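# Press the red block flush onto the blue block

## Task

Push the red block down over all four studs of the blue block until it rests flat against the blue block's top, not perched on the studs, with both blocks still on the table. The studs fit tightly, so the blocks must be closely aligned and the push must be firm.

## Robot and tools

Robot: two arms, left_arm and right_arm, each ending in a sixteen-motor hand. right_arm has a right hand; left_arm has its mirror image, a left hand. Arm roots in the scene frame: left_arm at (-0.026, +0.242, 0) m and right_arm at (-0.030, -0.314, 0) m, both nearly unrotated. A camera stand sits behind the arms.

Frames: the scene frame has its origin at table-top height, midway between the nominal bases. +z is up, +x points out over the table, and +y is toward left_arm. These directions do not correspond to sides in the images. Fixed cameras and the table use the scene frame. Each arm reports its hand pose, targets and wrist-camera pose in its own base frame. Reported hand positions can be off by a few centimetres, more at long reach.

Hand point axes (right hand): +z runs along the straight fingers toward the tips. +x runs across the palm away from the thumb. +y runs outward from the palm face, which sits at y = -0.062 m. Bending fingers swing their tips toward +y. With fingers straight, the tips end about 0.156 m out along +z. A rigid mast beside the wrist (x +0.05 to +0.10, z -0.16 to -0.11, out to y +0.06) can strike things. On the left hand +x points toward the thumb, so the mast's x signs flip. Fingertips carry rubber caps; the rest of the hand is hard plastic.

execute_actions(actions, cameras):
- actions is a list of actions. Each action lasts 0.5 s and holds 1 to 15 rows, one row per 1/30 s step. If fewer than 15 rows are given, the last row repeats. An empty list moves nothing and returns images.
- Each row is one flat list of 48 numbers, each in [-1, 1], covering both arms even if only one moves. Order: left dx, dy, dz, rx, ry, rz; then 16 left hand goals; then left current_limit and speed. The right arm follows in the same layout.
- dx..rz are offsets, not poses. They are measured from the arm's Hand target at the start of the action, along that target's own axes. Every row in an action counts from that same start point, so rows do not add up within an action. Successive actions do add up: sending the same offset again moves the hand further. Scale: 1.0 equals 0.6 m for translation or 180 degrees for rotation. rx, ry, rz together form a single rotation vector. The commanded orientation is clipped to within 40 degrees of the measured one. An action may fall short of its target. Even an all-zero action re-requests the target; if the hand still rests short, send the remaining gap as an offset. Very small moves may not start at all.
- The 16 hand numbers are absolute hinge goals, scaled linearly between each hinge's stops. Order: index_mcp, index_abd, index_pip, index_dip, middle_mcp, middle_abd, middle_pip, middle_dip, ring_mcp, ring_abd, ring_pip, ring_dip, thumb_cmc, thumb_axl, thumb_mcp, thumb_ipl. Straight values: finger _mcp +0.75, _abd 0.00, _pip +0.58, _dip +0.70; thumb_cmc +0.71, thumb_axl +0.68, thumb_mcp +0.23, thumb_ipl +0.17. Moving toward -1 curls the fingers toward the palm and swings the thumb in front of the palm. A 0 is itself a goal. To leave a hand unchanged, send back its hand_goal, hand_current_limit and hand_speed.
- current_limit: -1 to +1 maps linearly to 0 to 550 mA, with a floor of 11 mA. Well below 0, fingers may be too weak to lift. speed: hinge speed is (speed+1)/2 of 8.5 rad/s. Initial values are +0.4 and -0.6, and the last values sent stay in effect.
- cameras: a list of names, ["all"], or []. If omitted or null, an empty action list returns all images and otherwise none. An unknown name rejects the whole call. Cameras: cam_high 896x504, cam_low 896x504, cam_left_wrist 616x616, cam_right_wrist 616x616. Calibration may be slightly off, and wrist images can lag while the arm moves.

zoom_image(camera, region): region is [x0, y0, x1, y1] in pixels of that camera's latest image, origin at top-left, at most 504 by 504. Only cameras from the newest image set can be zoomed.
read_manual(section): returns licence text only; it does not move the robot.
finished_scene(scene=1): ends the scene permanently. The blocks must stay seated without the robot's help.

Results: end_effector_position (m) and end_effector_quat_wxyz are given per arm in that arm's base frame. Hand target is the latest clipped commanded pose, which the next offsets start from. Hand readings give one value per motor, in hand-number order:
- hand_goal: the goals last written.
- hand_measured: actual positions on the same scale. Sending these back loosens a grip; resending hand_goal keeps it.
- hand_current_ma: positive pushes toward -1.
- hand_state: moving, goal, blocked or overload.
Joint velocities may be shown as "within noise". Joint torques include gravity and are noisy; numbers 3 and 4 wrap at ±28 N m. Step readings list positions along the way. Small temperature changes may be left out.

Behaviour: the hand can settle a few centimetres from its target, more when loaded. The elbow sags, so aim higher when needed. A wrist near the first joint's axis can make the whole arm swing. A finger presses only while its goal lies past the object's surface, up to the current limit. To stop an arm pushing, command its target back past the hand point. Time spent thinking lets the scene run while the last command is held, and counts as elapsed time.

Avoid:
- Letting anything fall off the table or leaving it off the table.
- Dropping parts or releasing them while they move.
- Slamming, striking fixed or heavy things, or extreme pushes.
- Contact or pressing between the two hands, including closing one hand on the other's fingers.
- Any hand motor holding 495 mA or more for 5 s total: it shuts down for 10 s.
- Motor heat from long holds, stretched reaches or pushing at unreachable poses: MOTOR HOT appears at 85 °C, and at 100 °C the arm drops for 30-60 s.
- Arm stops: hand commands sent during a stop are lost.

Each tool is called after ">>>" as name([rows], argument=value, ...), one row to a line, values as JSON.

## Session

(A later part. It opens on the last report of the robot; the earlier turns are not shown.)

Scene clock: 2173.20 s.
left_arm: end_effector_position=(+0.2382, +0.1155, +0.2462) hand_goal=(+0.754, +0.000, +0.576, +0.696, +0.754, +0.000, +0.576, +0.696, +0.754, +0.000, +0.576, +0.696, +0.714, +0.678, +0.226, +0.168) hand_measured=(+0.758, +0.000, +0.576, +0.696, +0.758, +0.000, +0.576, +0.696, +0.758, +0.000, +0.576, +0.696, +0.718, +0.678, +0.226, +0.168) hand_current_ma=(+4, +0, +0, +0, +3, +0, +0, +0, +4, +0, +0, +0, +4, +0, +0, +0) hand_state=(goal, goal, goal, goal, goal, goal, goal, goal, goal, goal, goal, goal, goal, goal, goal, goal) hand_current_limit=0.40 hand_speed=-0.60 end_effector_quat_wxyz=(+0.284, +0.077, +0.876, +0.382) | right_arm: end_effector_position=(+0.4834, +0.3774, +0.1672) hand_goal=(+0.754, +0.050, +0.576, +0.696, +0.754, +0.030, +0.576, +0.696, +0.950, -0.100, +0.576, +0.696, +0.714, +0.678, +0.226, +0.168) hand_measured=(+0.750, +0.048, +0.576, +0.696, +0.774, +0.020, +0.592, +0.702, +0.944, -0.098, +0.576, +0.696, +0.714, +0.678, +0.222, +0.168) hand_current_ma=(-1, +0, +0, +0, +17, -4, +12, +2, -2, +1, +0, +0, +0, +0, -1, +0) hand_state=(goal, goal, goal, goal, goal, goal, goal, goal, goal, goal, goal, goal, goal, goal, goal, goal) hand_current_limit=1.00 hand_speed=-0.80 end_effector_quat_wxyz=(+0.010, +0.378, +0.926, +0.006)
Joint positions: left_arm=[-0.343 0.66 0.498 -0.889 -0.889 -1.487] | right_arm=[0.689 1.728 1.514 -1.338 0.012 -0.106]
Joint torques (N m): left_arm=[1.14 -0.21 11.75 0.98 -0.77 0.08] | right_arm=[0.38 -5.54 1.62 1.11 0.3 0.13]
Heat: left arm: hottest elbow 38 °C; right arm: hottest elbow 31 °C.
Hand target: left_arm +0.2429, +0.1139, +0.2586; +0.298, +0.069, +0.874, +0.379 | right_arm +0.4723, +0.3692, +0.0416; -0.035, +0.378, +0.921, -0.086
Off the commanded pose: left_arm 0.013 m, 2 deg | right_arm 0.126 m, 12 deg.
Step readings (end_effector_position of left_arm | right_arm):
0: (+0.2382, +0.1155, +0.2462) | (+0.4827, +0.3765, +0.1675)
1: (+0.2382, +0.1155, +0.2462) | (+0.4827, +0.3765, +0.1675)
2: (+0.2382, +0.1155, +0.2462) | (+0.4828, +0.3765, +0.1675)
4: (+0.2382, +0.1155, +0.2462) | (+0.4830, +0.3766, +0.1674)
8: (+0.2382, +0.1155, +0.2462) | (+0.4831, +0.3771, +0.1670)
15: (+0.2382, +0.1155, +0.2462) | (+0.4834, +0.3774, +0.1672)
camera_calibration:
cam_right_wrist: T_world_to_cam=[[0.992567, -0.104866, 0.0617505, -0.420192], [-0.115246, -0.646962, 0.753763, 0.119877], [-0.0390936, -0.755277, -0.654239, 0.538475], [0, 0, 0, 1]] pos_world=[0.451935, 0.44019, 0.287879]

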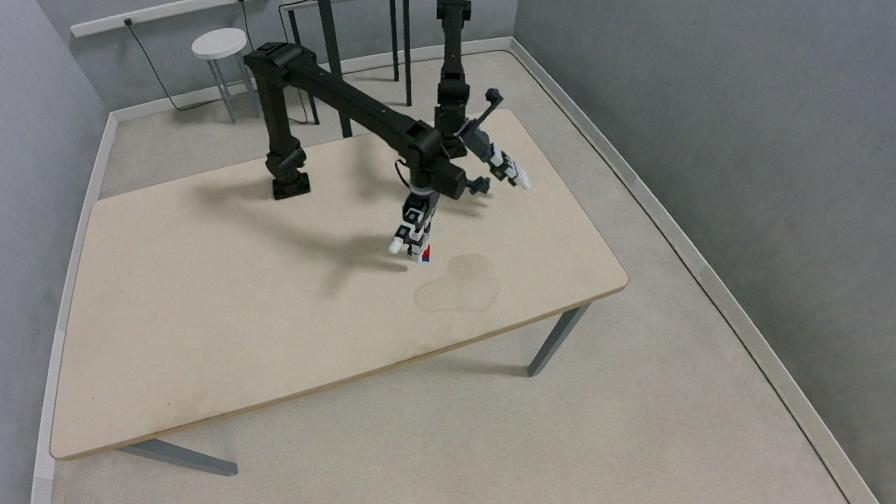

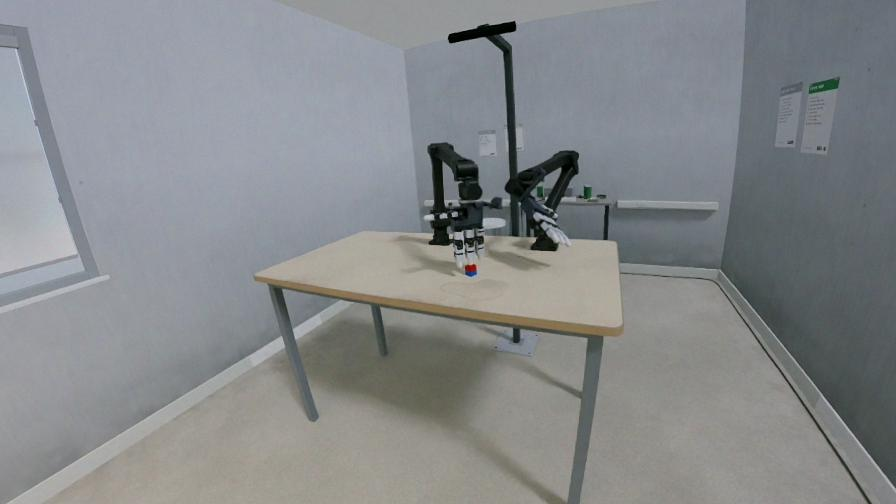

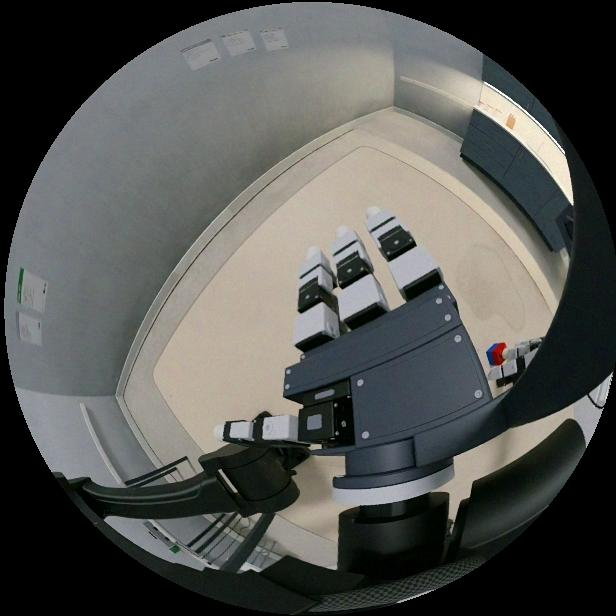

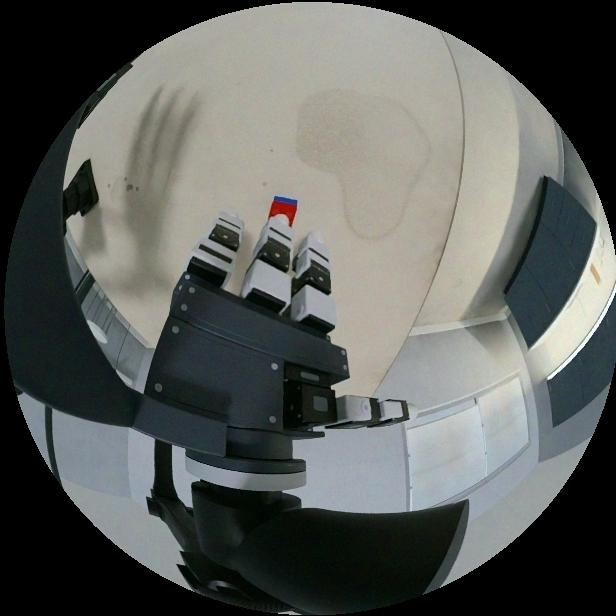

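>>> execute_actions([
  [[0,0,0,0,0,0,0.754,0,0.576,0.696,0.754,0,0.576,0.696,0.754,0,0.576,0.696,0.714,0.678,0.226,0.168,0.4,-0.6,0,0,-0.035,-0.009,0,0,0.754,0.05,0.576,0.696,0.754,0.03,0.576,0.696,0.95,-0.1,0.576,0.696,0.714,0.678,0.226,0.168,1,-0.8],[0,0,0,0,0,0,0.754,0,0.576,0.696,0.754,0,0.576,0.696,0.754,0,0.576,0.696,0.714,0.678,0.226,0.168,0.4,-0.6,0,0,-0.07,-0.018,0,0,0.754,0.05,0.576,0.696,0.754,0.03,0.576,0.696,0.95,-0.1,0.576,0.696,0.714,0.678,0.226,0.168,1,-0.8],[0,0,0,0,0,0,0.754,0,0.576,0.696,0.754,0,0.576,0.696,0.754,0,0.576,0.696,0.714,0.678,0.226,0.168,0.4,-0.6,0,0,-0.105,-0.027,0,0,0.754,0.05,0.576,0.696,0.754,0.03,0.576,0.696,0.95,-0.1,0.576,0.696,0.714,0.678,0.226,0.168,1,-0.8]],
  [[0,0,0,0,0,0,0.754,0,0.576,0.696,0.754,0,0.576,0.696,0.754,0,0.576,0.696,0.714,0.678,0.226,0.168,0.4,-0.6,0,0,-0.03,-0.01,0,0,0.754,0.05,0.576,0.696,0.754,0.03,0.576,0.696,0.95,-0.1,0.576,0.696,0.714,0.678,0.226,0.168,1,-0.8],[0,0,0,0,0,0,0.754,0,0.576,0.696,0.754,0,0.576,0.696,0.754,0,0.576,0.696,0.714,0.678,0.226,0.168,0.4,-0.6,0,0,-0.06,-0.02,0,0,0.754,0.05,0.576,0.696,0.754,0.03,0.576,0.696,0.95,-0.1,0.576,0.696,0.714,0.678,0.226,0.168,1,-0.8],[0,0,0,0,0,0,0.754,0,0.576,0.696,0.754,0,0.576,0.696,0.754,0,0.576,0.696,0.714,0.678,0.226,0.168,0.4,-0.6,0,0,-0.09,-0.03,0,0,0.754,0.05,0.576,0.696,0.754,0.03,0.576,0.696,0.95,-0.1,0.576,0.696,0.714,0.678,0.226,0.168,1,-0.8]],
  [[0,0,0,0,0,0,0.754,0,0.576,0.696,0.754,0,0.576,0.696,0.754,0,0.576,0.696,0.714,0.678,0.226,0.168,0.4,-0.6,0,0,-0.03,-0.008,0,0,0.754,0.05,0.576,0.696,0.754,0.03,0.576,0.696,0.95,-0.1,0.576,0.696,0.714,0.678,0.226,0.168,0.4,-0.8],[0,0,0,0,0,0,0.754,0,0.576,0.696,0.754,0,0.576,0.696,0.754,0,0.576,0.696,0.714,0.678,0.226,0.168,0.4,-0.6,0,0,-0.06,-0.018,0,0,0.754,0.05,0.576,0.696,0.754,0.03,0.576,0.696,0.95,-0.1,0.576,0.696,0.714,0.678,0.226,0.168,0.4,-0.8]],
], cameras=["cam_high","cam_low","cam_left_wrist","cam_right_wrist"])

>>> zoom_image(camera="cam_right_wrist", region=[270, 180, 306, 216])

>>> zoom_image(camera="cam_left_wrist", region=[482, 336, 512, 366])

>>> zoom_image(camera="cam_low", region=[460, 257, 482, 279])

>>> zoom_image(camera="cam_high", region=[410, 240, 440, 270])

Scene clock: 2200.83 s.
left_arm: end_effector_position=(+0.2382, +0.1155, +0.2462) hand_goal=(+0.754, +0.000, +0.576, +0.696, +0.754, +0.000, +0.576, +0.696, +0.754, +0.000, +0.576, +0.696, +0.714, +0.678, +0.226, +0.168) hand_measured=(+0.758, +0.000, +0.576, +0.696, +0.758, +0.000, +0.576, +0.696, +0.758, +0.000, +0.576, +0.696, +0.718, +0.678, +0.226, +0.168) hand_current_ma=(+4, +0, +0, +0, +3, +0, +0, +0, +4, +0, +0, +0, +4, +0, +0, +0) hand_state=(goal, goal, goal, goal, goal, goal, goal, goal, goal, goal, goal, goal, goal, goal, goal, goal) hand_current_limit=0.40 hand_speed=-0.60 end_effector_quat_wxyz=(+0.284, +0.077, +0.876, +0.382) | right_arm: end_effector_position=(+0.4808, +0.3782, +0.1724) hand_goal=(+0.754, +0.050, +0.576, +0.696, +0.754, +0.030, +0.576, +0.696, +0.950, -0.100, +0.576, +0.696, +0.714, +0.678, +0.226, +0.168) hand_measured=(+0.750, +0.048, +0.576, +0.696, +0.756, +0.034, +0.580, +0.700, +0.944, -0.098, +0.576, +0.696, +0.714, +0.678, +0.222, +0.168) hand_current_ma=(-1, +0, +0, +0, +1, +1, +1, +1, -2, +1, +0, +0, +0, +0, -1, +0) hand_state=(goal, goal, goal, goal, goal, goal, goal, goal, goal, goal, goal, goal, goal, goal, goal, goal) hand_current_limit=0.40 hand_speed=-0.80 end_effector_quat_wxyz=(+0.004, +0.378, +0.926, +0.008)
Joint positions: left_arm=[-0.343 0.66 0.498 -0.889 -0.889 -1.487] | right_arm=[0.689 1.722 1.521 -1.351 -0.001 -0.106]
Joint torques (N m): left_arm=[0.56 -0.32 11.86 0.99 -0.78 0.07] | right_arm=[0.03 -17.03 9.24 0.02 -0.17 0.08]
Heat: left arm: hottest elbow 38 °C; right arm: hottest elbow 30 °C.
Hand target: left_arm +0.2429, +0.1139, +0.2586; +0.298, +0.069, +0.874, +0.379 | right_arm +0.4843, +0.3816, +0.1932; +0.010, +0.379, +0.925, +0.023
Off the commanded pose: left_arm 0.013 m, 2 deg | right_arm 0.021 m, 2 deg.
Step readings (end_effector_position of left_arm | right_arm):
0: (+0.2382, +0.1155, +0.2462) | (+0.4834, +0.3774, +0.1672)
1: (+0.2382, +0.1155, +0.2462) | (+0.4834, +0.3774, +0.1672)
2: (+0.2382, +0.1155, +0.2462) | (+0.4834, +0.3774, +0.1672)
4: (+0.2382, +0.1155, +0.2462) | (+0.4837, +0.3777, +0.1679)
8: (+0.2382, +0.1155, +0.2462) | (+0.4839, +0.3780, +0.1687)
15: (+0.2382, +0.1155, +0.2462) | (+0.4836, +0.3778, +0.1689)
16: (+0.2382, +0.1155, +0.2462) | (+0.4836, +0.3778, +0.1689)
17: (+0.2382, +0.1155, +0.2462) | (+0.4837, +0.3778, +0.1690)
19: (+0.2382, +0.1155, +0.2462) | (+0.4836, +0.3782, +0.1695)
23: (+0.2382, +0.1155, +0.2462) | (+0.4833, +0.3785, +0.1702)
30: (+0.2382, +0.1155, +0.2462) | (+0.4831, +0.3787, +0.1705)
31: (+0.2382, +0.1155, +0.2462) | (+0.4831, +0.3787, +0.1705)
32: (+0.2382, +0.1155, +0.2462) | (+0.4830, +0.3787, +0.1709)
34: (+0.2382, +0.1155, +0.2462) | (+0.4822, +0.3784, +0.1722)
38: (+0.2382, +0.1155, +0.2462) | (+0.4812, +0.3782, +0.1723)
45: (+0.2382, +0.1155, +0.2462) | (+0.4809, +0.3783, +0.1724)
camera_calibration:
cam_right_wrist: T_world_to_cam=[[0.993092, -0.105185, 0.0519952, -0.416362], [-0.108478, -0.654158, 0.748539, 0.116539], [-0.0447223, -0.749008, -0.661049, 0.543956], [0, 0, 0, 1]] pos_world=[0.450455, 0.439867, 0.293996]

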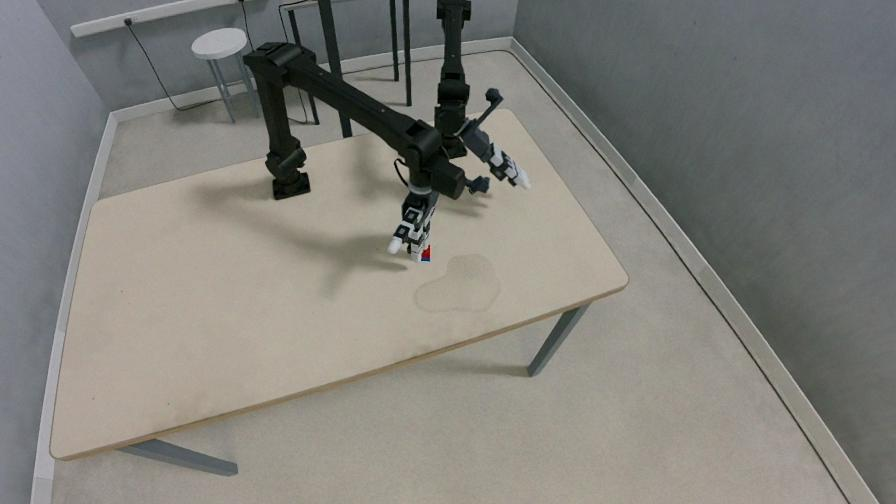

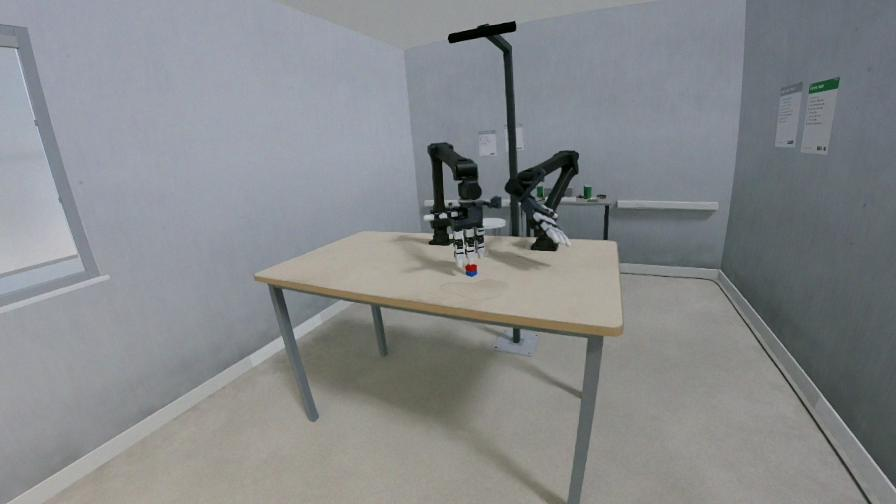

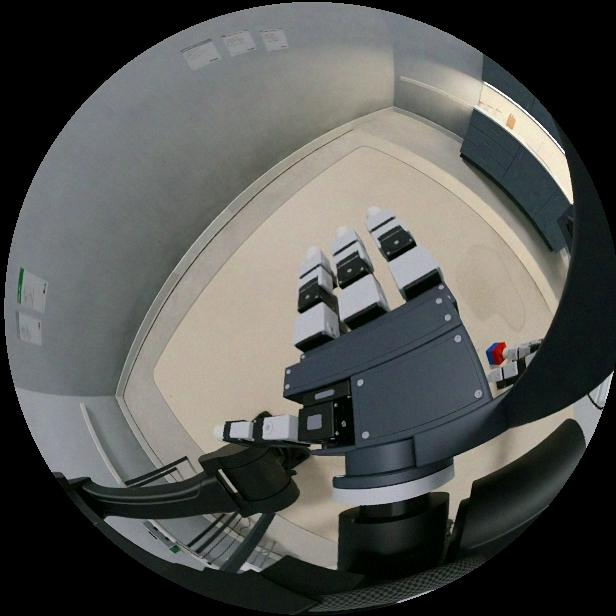

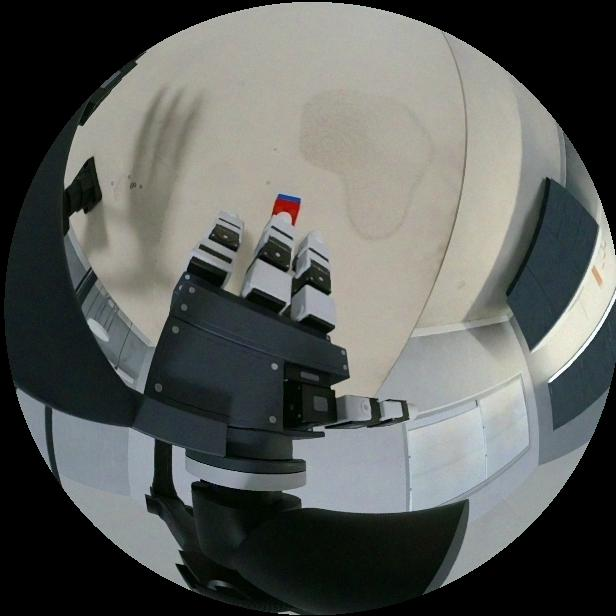

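Scaled by 14.000 from the camera's 616x616 image, which has a finer 880x880 frame.

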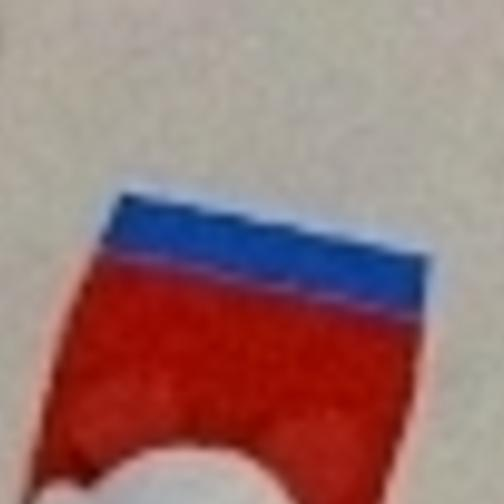

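Scaled by 16.800 from the camera's 616x616 image, which has a finer 880x880 frame.

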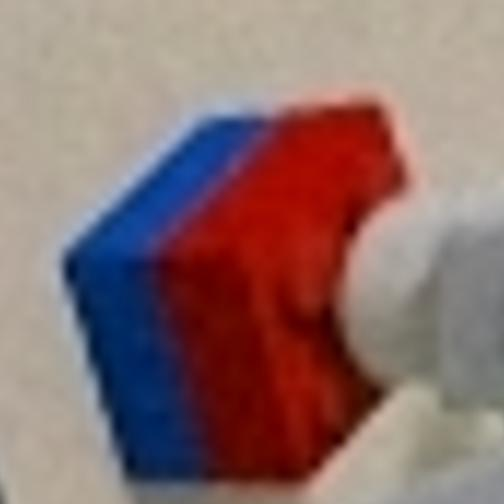

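Scaled by 22.909 from the camera's 896x504 image, which has a finer 1280x720 frame.

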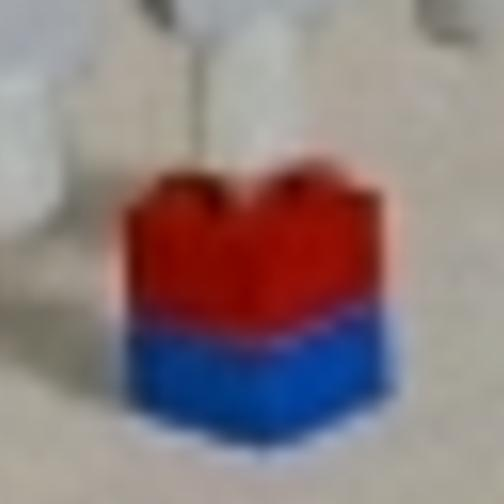

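Scaled by 16.800 from the camera's 896x504 image, which has a finer 1280x720 frame.

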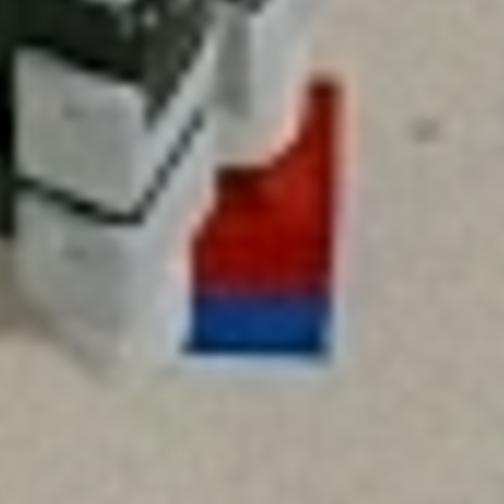

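>>> execute_actions([
  [[0,0,0,0,0,0,0.754,0,0.576,0.696,0.754,0,0.576,0.696,0.754,0,0.576,0.696,0.714,0.678,0.226,0.168,0.4,-0.6,0,0.004,-0.03,-0.004,0,0,0.754,0.05,0.576,0.696,0.754,0.03,0.576,0.696,0.95,-0.1,0.576,0.696,0.714,0.678,0.226,0.168,0.4,-0.8],[0,0,0,0,0,0,0.754,0,0.576,0.696,0.754,0,0.576,0.696,0.754,0,0.576,0.696,0.714,0.678,0.226,0.168,0.4,-0.6,0,0.004,-0.06,-0.008,0,0,0.754,0.05,0.576,0.696,0.754,0.03,0.576,0.696,0.95,-0.1,0.576,0.696,0.714,0.678,0.226,0.168,0.4,-0.8]],
  [[0,0,0,0,0,0,0.754,0,0.576,0.696,0.754,0,0.576,0.696,0.754,0,0.576,0.696,0.714,0.678,0.226,0.168,0.4,-0.6,0,0,-0.05,0.008,0,0,0.754,0.05,0.576,0.696,0.754,0.03,0.576,0.696,0.95,-0.1,0.576,0.696,0.714,0.678,0.226,0.168,0.4,-0.8]],
], cameras=["cam_high","cam_low","cam_left_wrist","cam_right_wrist"])

>>> zoom_image(camera="cam_right_wrist", region=[270, 160, 320, 210])

>>> zoom_image(camera="cam_left_wrist", region=[482, 336, 512, 366])

>>> zoom_image(camera="cam_low", region=[460, 257, 482, 279])

>>> zoom_image(camera="cam_high", region=[410, 240, 440, 270])

Scene clock: 2218.03 s.
left_arm: end_effector_position=(+0.2382, +0.1155, +0.2462) hand_goal=(+0.754, +0.000, +0.576, +0.696, +0.754, +0.000, +0.576, +0.696, +0.754, +0.000, +0.576, +0.696, +0.714, +0.678, +0.226, +0.168) hand_measured=(+0.758, +0.000, +0.576, +0.696, +0.758, +0.000, +0.576, +0.696, +0.758, +0.000, +0.576, +0.696, +0.718, +0.678, +0.226, +0.168) hand_current_ma=(+4, +0, +0, +0, +3, +0, +0, +0, +4, +0, +0, +0, +4, +0, +0, +0) hand_state=(goal, goal, goal, goal, goal, goal, goal, goal, goal, goal, goal, goal, goal, goal, goal, goal) hand_current_limit=0.40 hand_speed=-0.60 end_effector_quat_wxyz=(+0.284, +0.077, +0.876, +0.382) | right_arm: end_effector_position=(+0.4730, +0.3724, +0.2336) hand_goal=(+0.754, +0.050, +0.576, +0.696, +0.754, +0.030, +0.576, +0.696, +0.950, -0.100, +0.576, +0.696, +0.714, +0.678, +0.226, +0.168) hand_measured=(+0.750, +0.048, +0.576, +0.696, +0.754, +0.032, +0.578, +0.698, +0.944, -0.098, +0.576, +0.696, +0.714, +0.678, +0.222, +0.168) hand_current_ma=(-1, +0, +0, +0, +0, +1, +0, +0, -2, +1, +0, +0, +0, +0, -1, +0) hand_state=(goal, goal, goal, goal, goal, goal, goal, goal, goal, goal, goal, goal, goal, goal, goal, goal) hand_current_limit=0.40 hand_speed=-0.80 end_effector_quat_wxyz=(+0.000, +0.378, +0.926, +0.003)
Joint positions: left_arm=[-0.343 0.66 0.498 -0.889 -0.889 -1.487] | right_arm=[0.689 1.684 1.635 -1.517 -0.004 -0.106]
Joint torques (N m): left_arm=[1.08 -0.5 11.89 0.95 -0.8 0.1] | right_arm=[-0.03 -15.38 11.7 0.01 -0.06 0.08]
Heat: left arm: hottest elbow 38 °C; right arm: hottest elbow 32 °C.
Hand target: left_arm +0.2429, +0.1139, +0.2586; +0.298, +0.069, +0.874, +0.379 | right_arm +0.4831, +0.3804, +0.2592; +0.010, +0.379, +0.925, +0.023
Off the commanded pose: left_arm 0.013 m, 2 deg | right_arm 0.029 m, 3 deg.
Step readings (end_effector_position of left_arm | right_arm):
0: (+0.2382, +0.1155, +0.2462) | (+0.4808, +0.3782, +0.1724)
1: (+0.2382, +0.1155, +0.2462) | (+0.4808, +0.3782, +0.1724)
2: (+0.2382, +0.1155, +0.2462) | (+0.4804, +0.3779, +0.1724)
4: (+0.2382, +0.1155, +0.2462) | (+0.4775, +0.3758, +0.1729)
8: (+0.2382, +0.1155, +0.2462) | (+0.4725, +0.3720, +0.1800)
15: (+0.2382, +0.1155, +0.2462) | (+0.4742, +0.3734, +0.1997)
16: (+0.2382, +0.1155, +0.2462) | (+0.4744, +0.3736, +0.2008)
17: (+0.2382, +0.1155, +0.2462) | (+0.4738, +0.3731, +0.2023)
19: (+0.2382, +0.1155, +0.2462) | (+0.4712, +0.3709, +0.2070)
23: (+0.2382, +0.1155, +0.2462) | (+0.4727, +0.3722, +0.2240)
30: (+0.2382, +0.1155, +0.2462) | (+0.4738, +0.3730, +0.2340)
camera_calibration:
cam_right_wrist: T_world_to_cam=[[0.993622, -0.104932, 0.0412789, -0.41019], [-0.0999146, -0.649639, 0.753649, 0.0591334], [-0.0522651, -0.752967, -0.65598, 0.583569], [0, 0, 0, 1]] pos_world=[0.443983, 0.434782, 0.355176]

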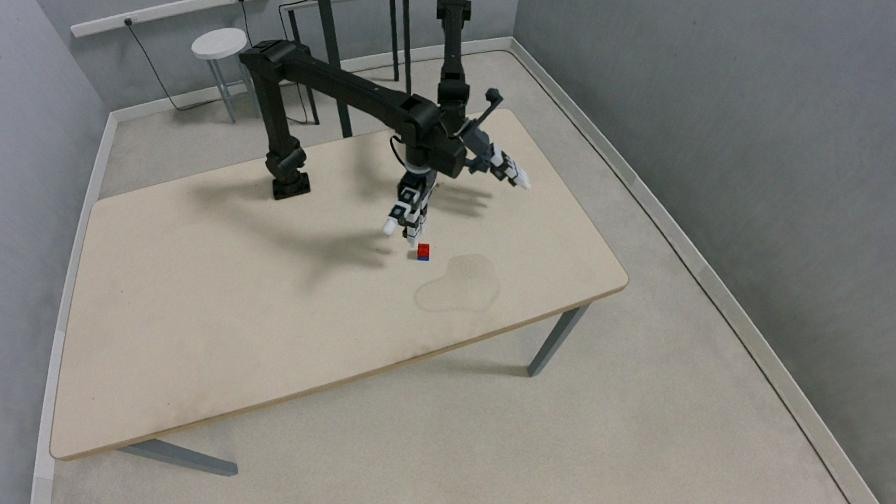

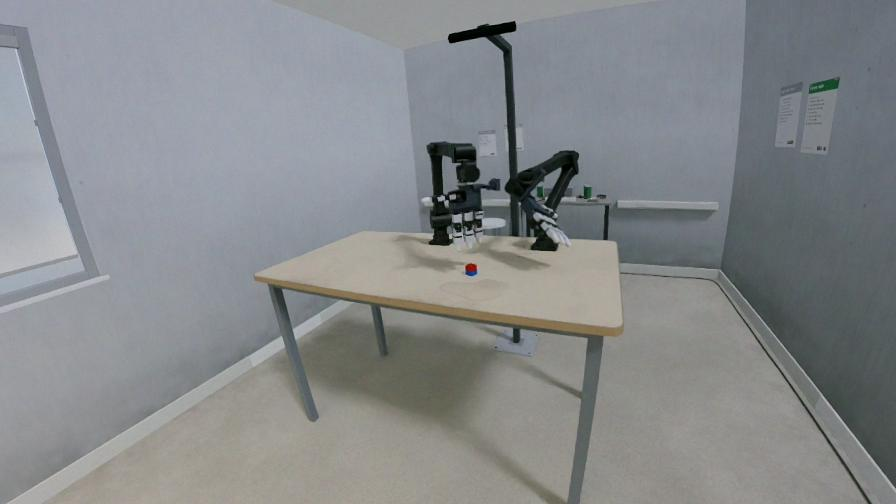

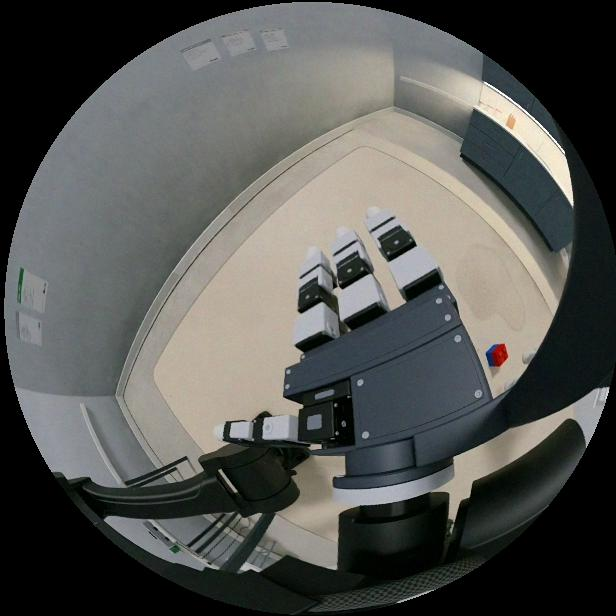

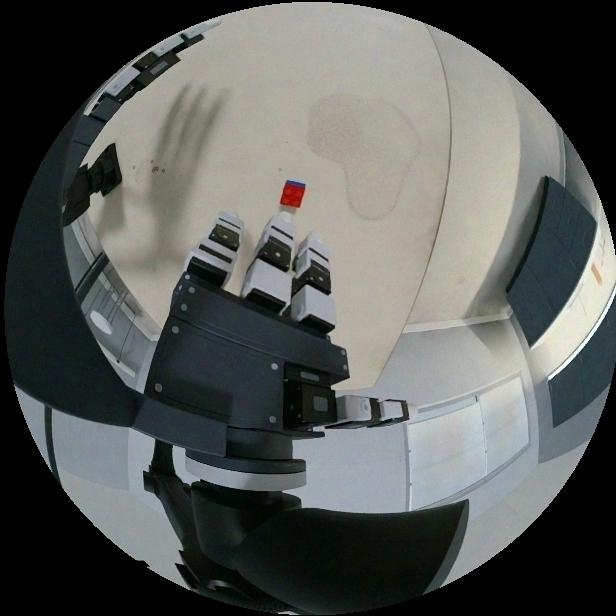

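Scaled by 10.080 from the camera's 616x616 image, which has a finer 880x880 frame.

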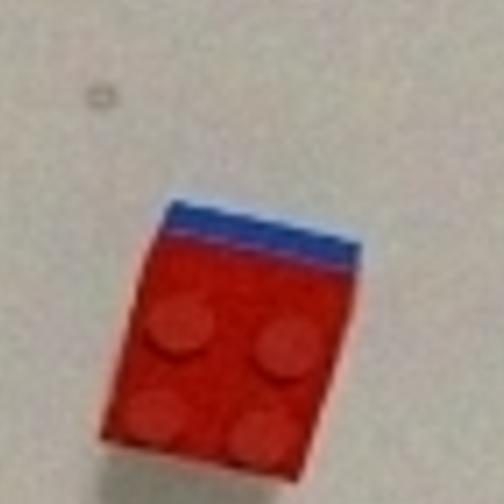

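Scaled by 16.800 from the camera's 616x616 image, which has a finer 880x880 frame.

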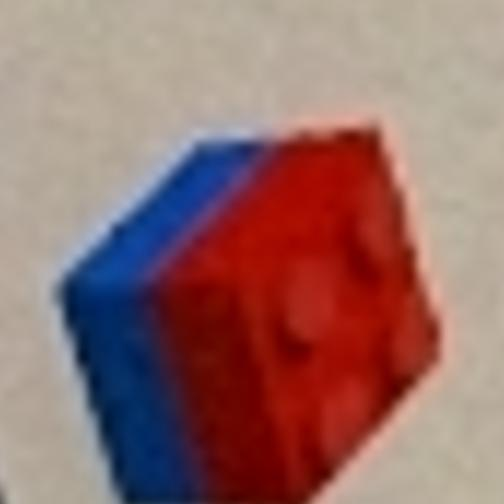

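Scaled by 22.909 from the camera's 896x504 image, which has a finer 1280x720 frame.

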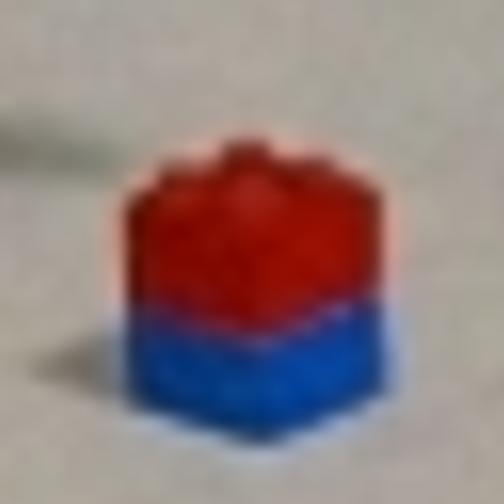

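Scaled by 16.800 from the camera's 896x504 image, which has a finer 1280x720 frame.

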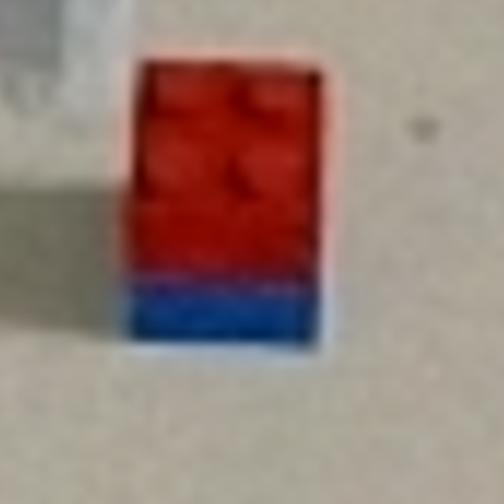

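>>> finished_scene()

The scene is finished: the task was done.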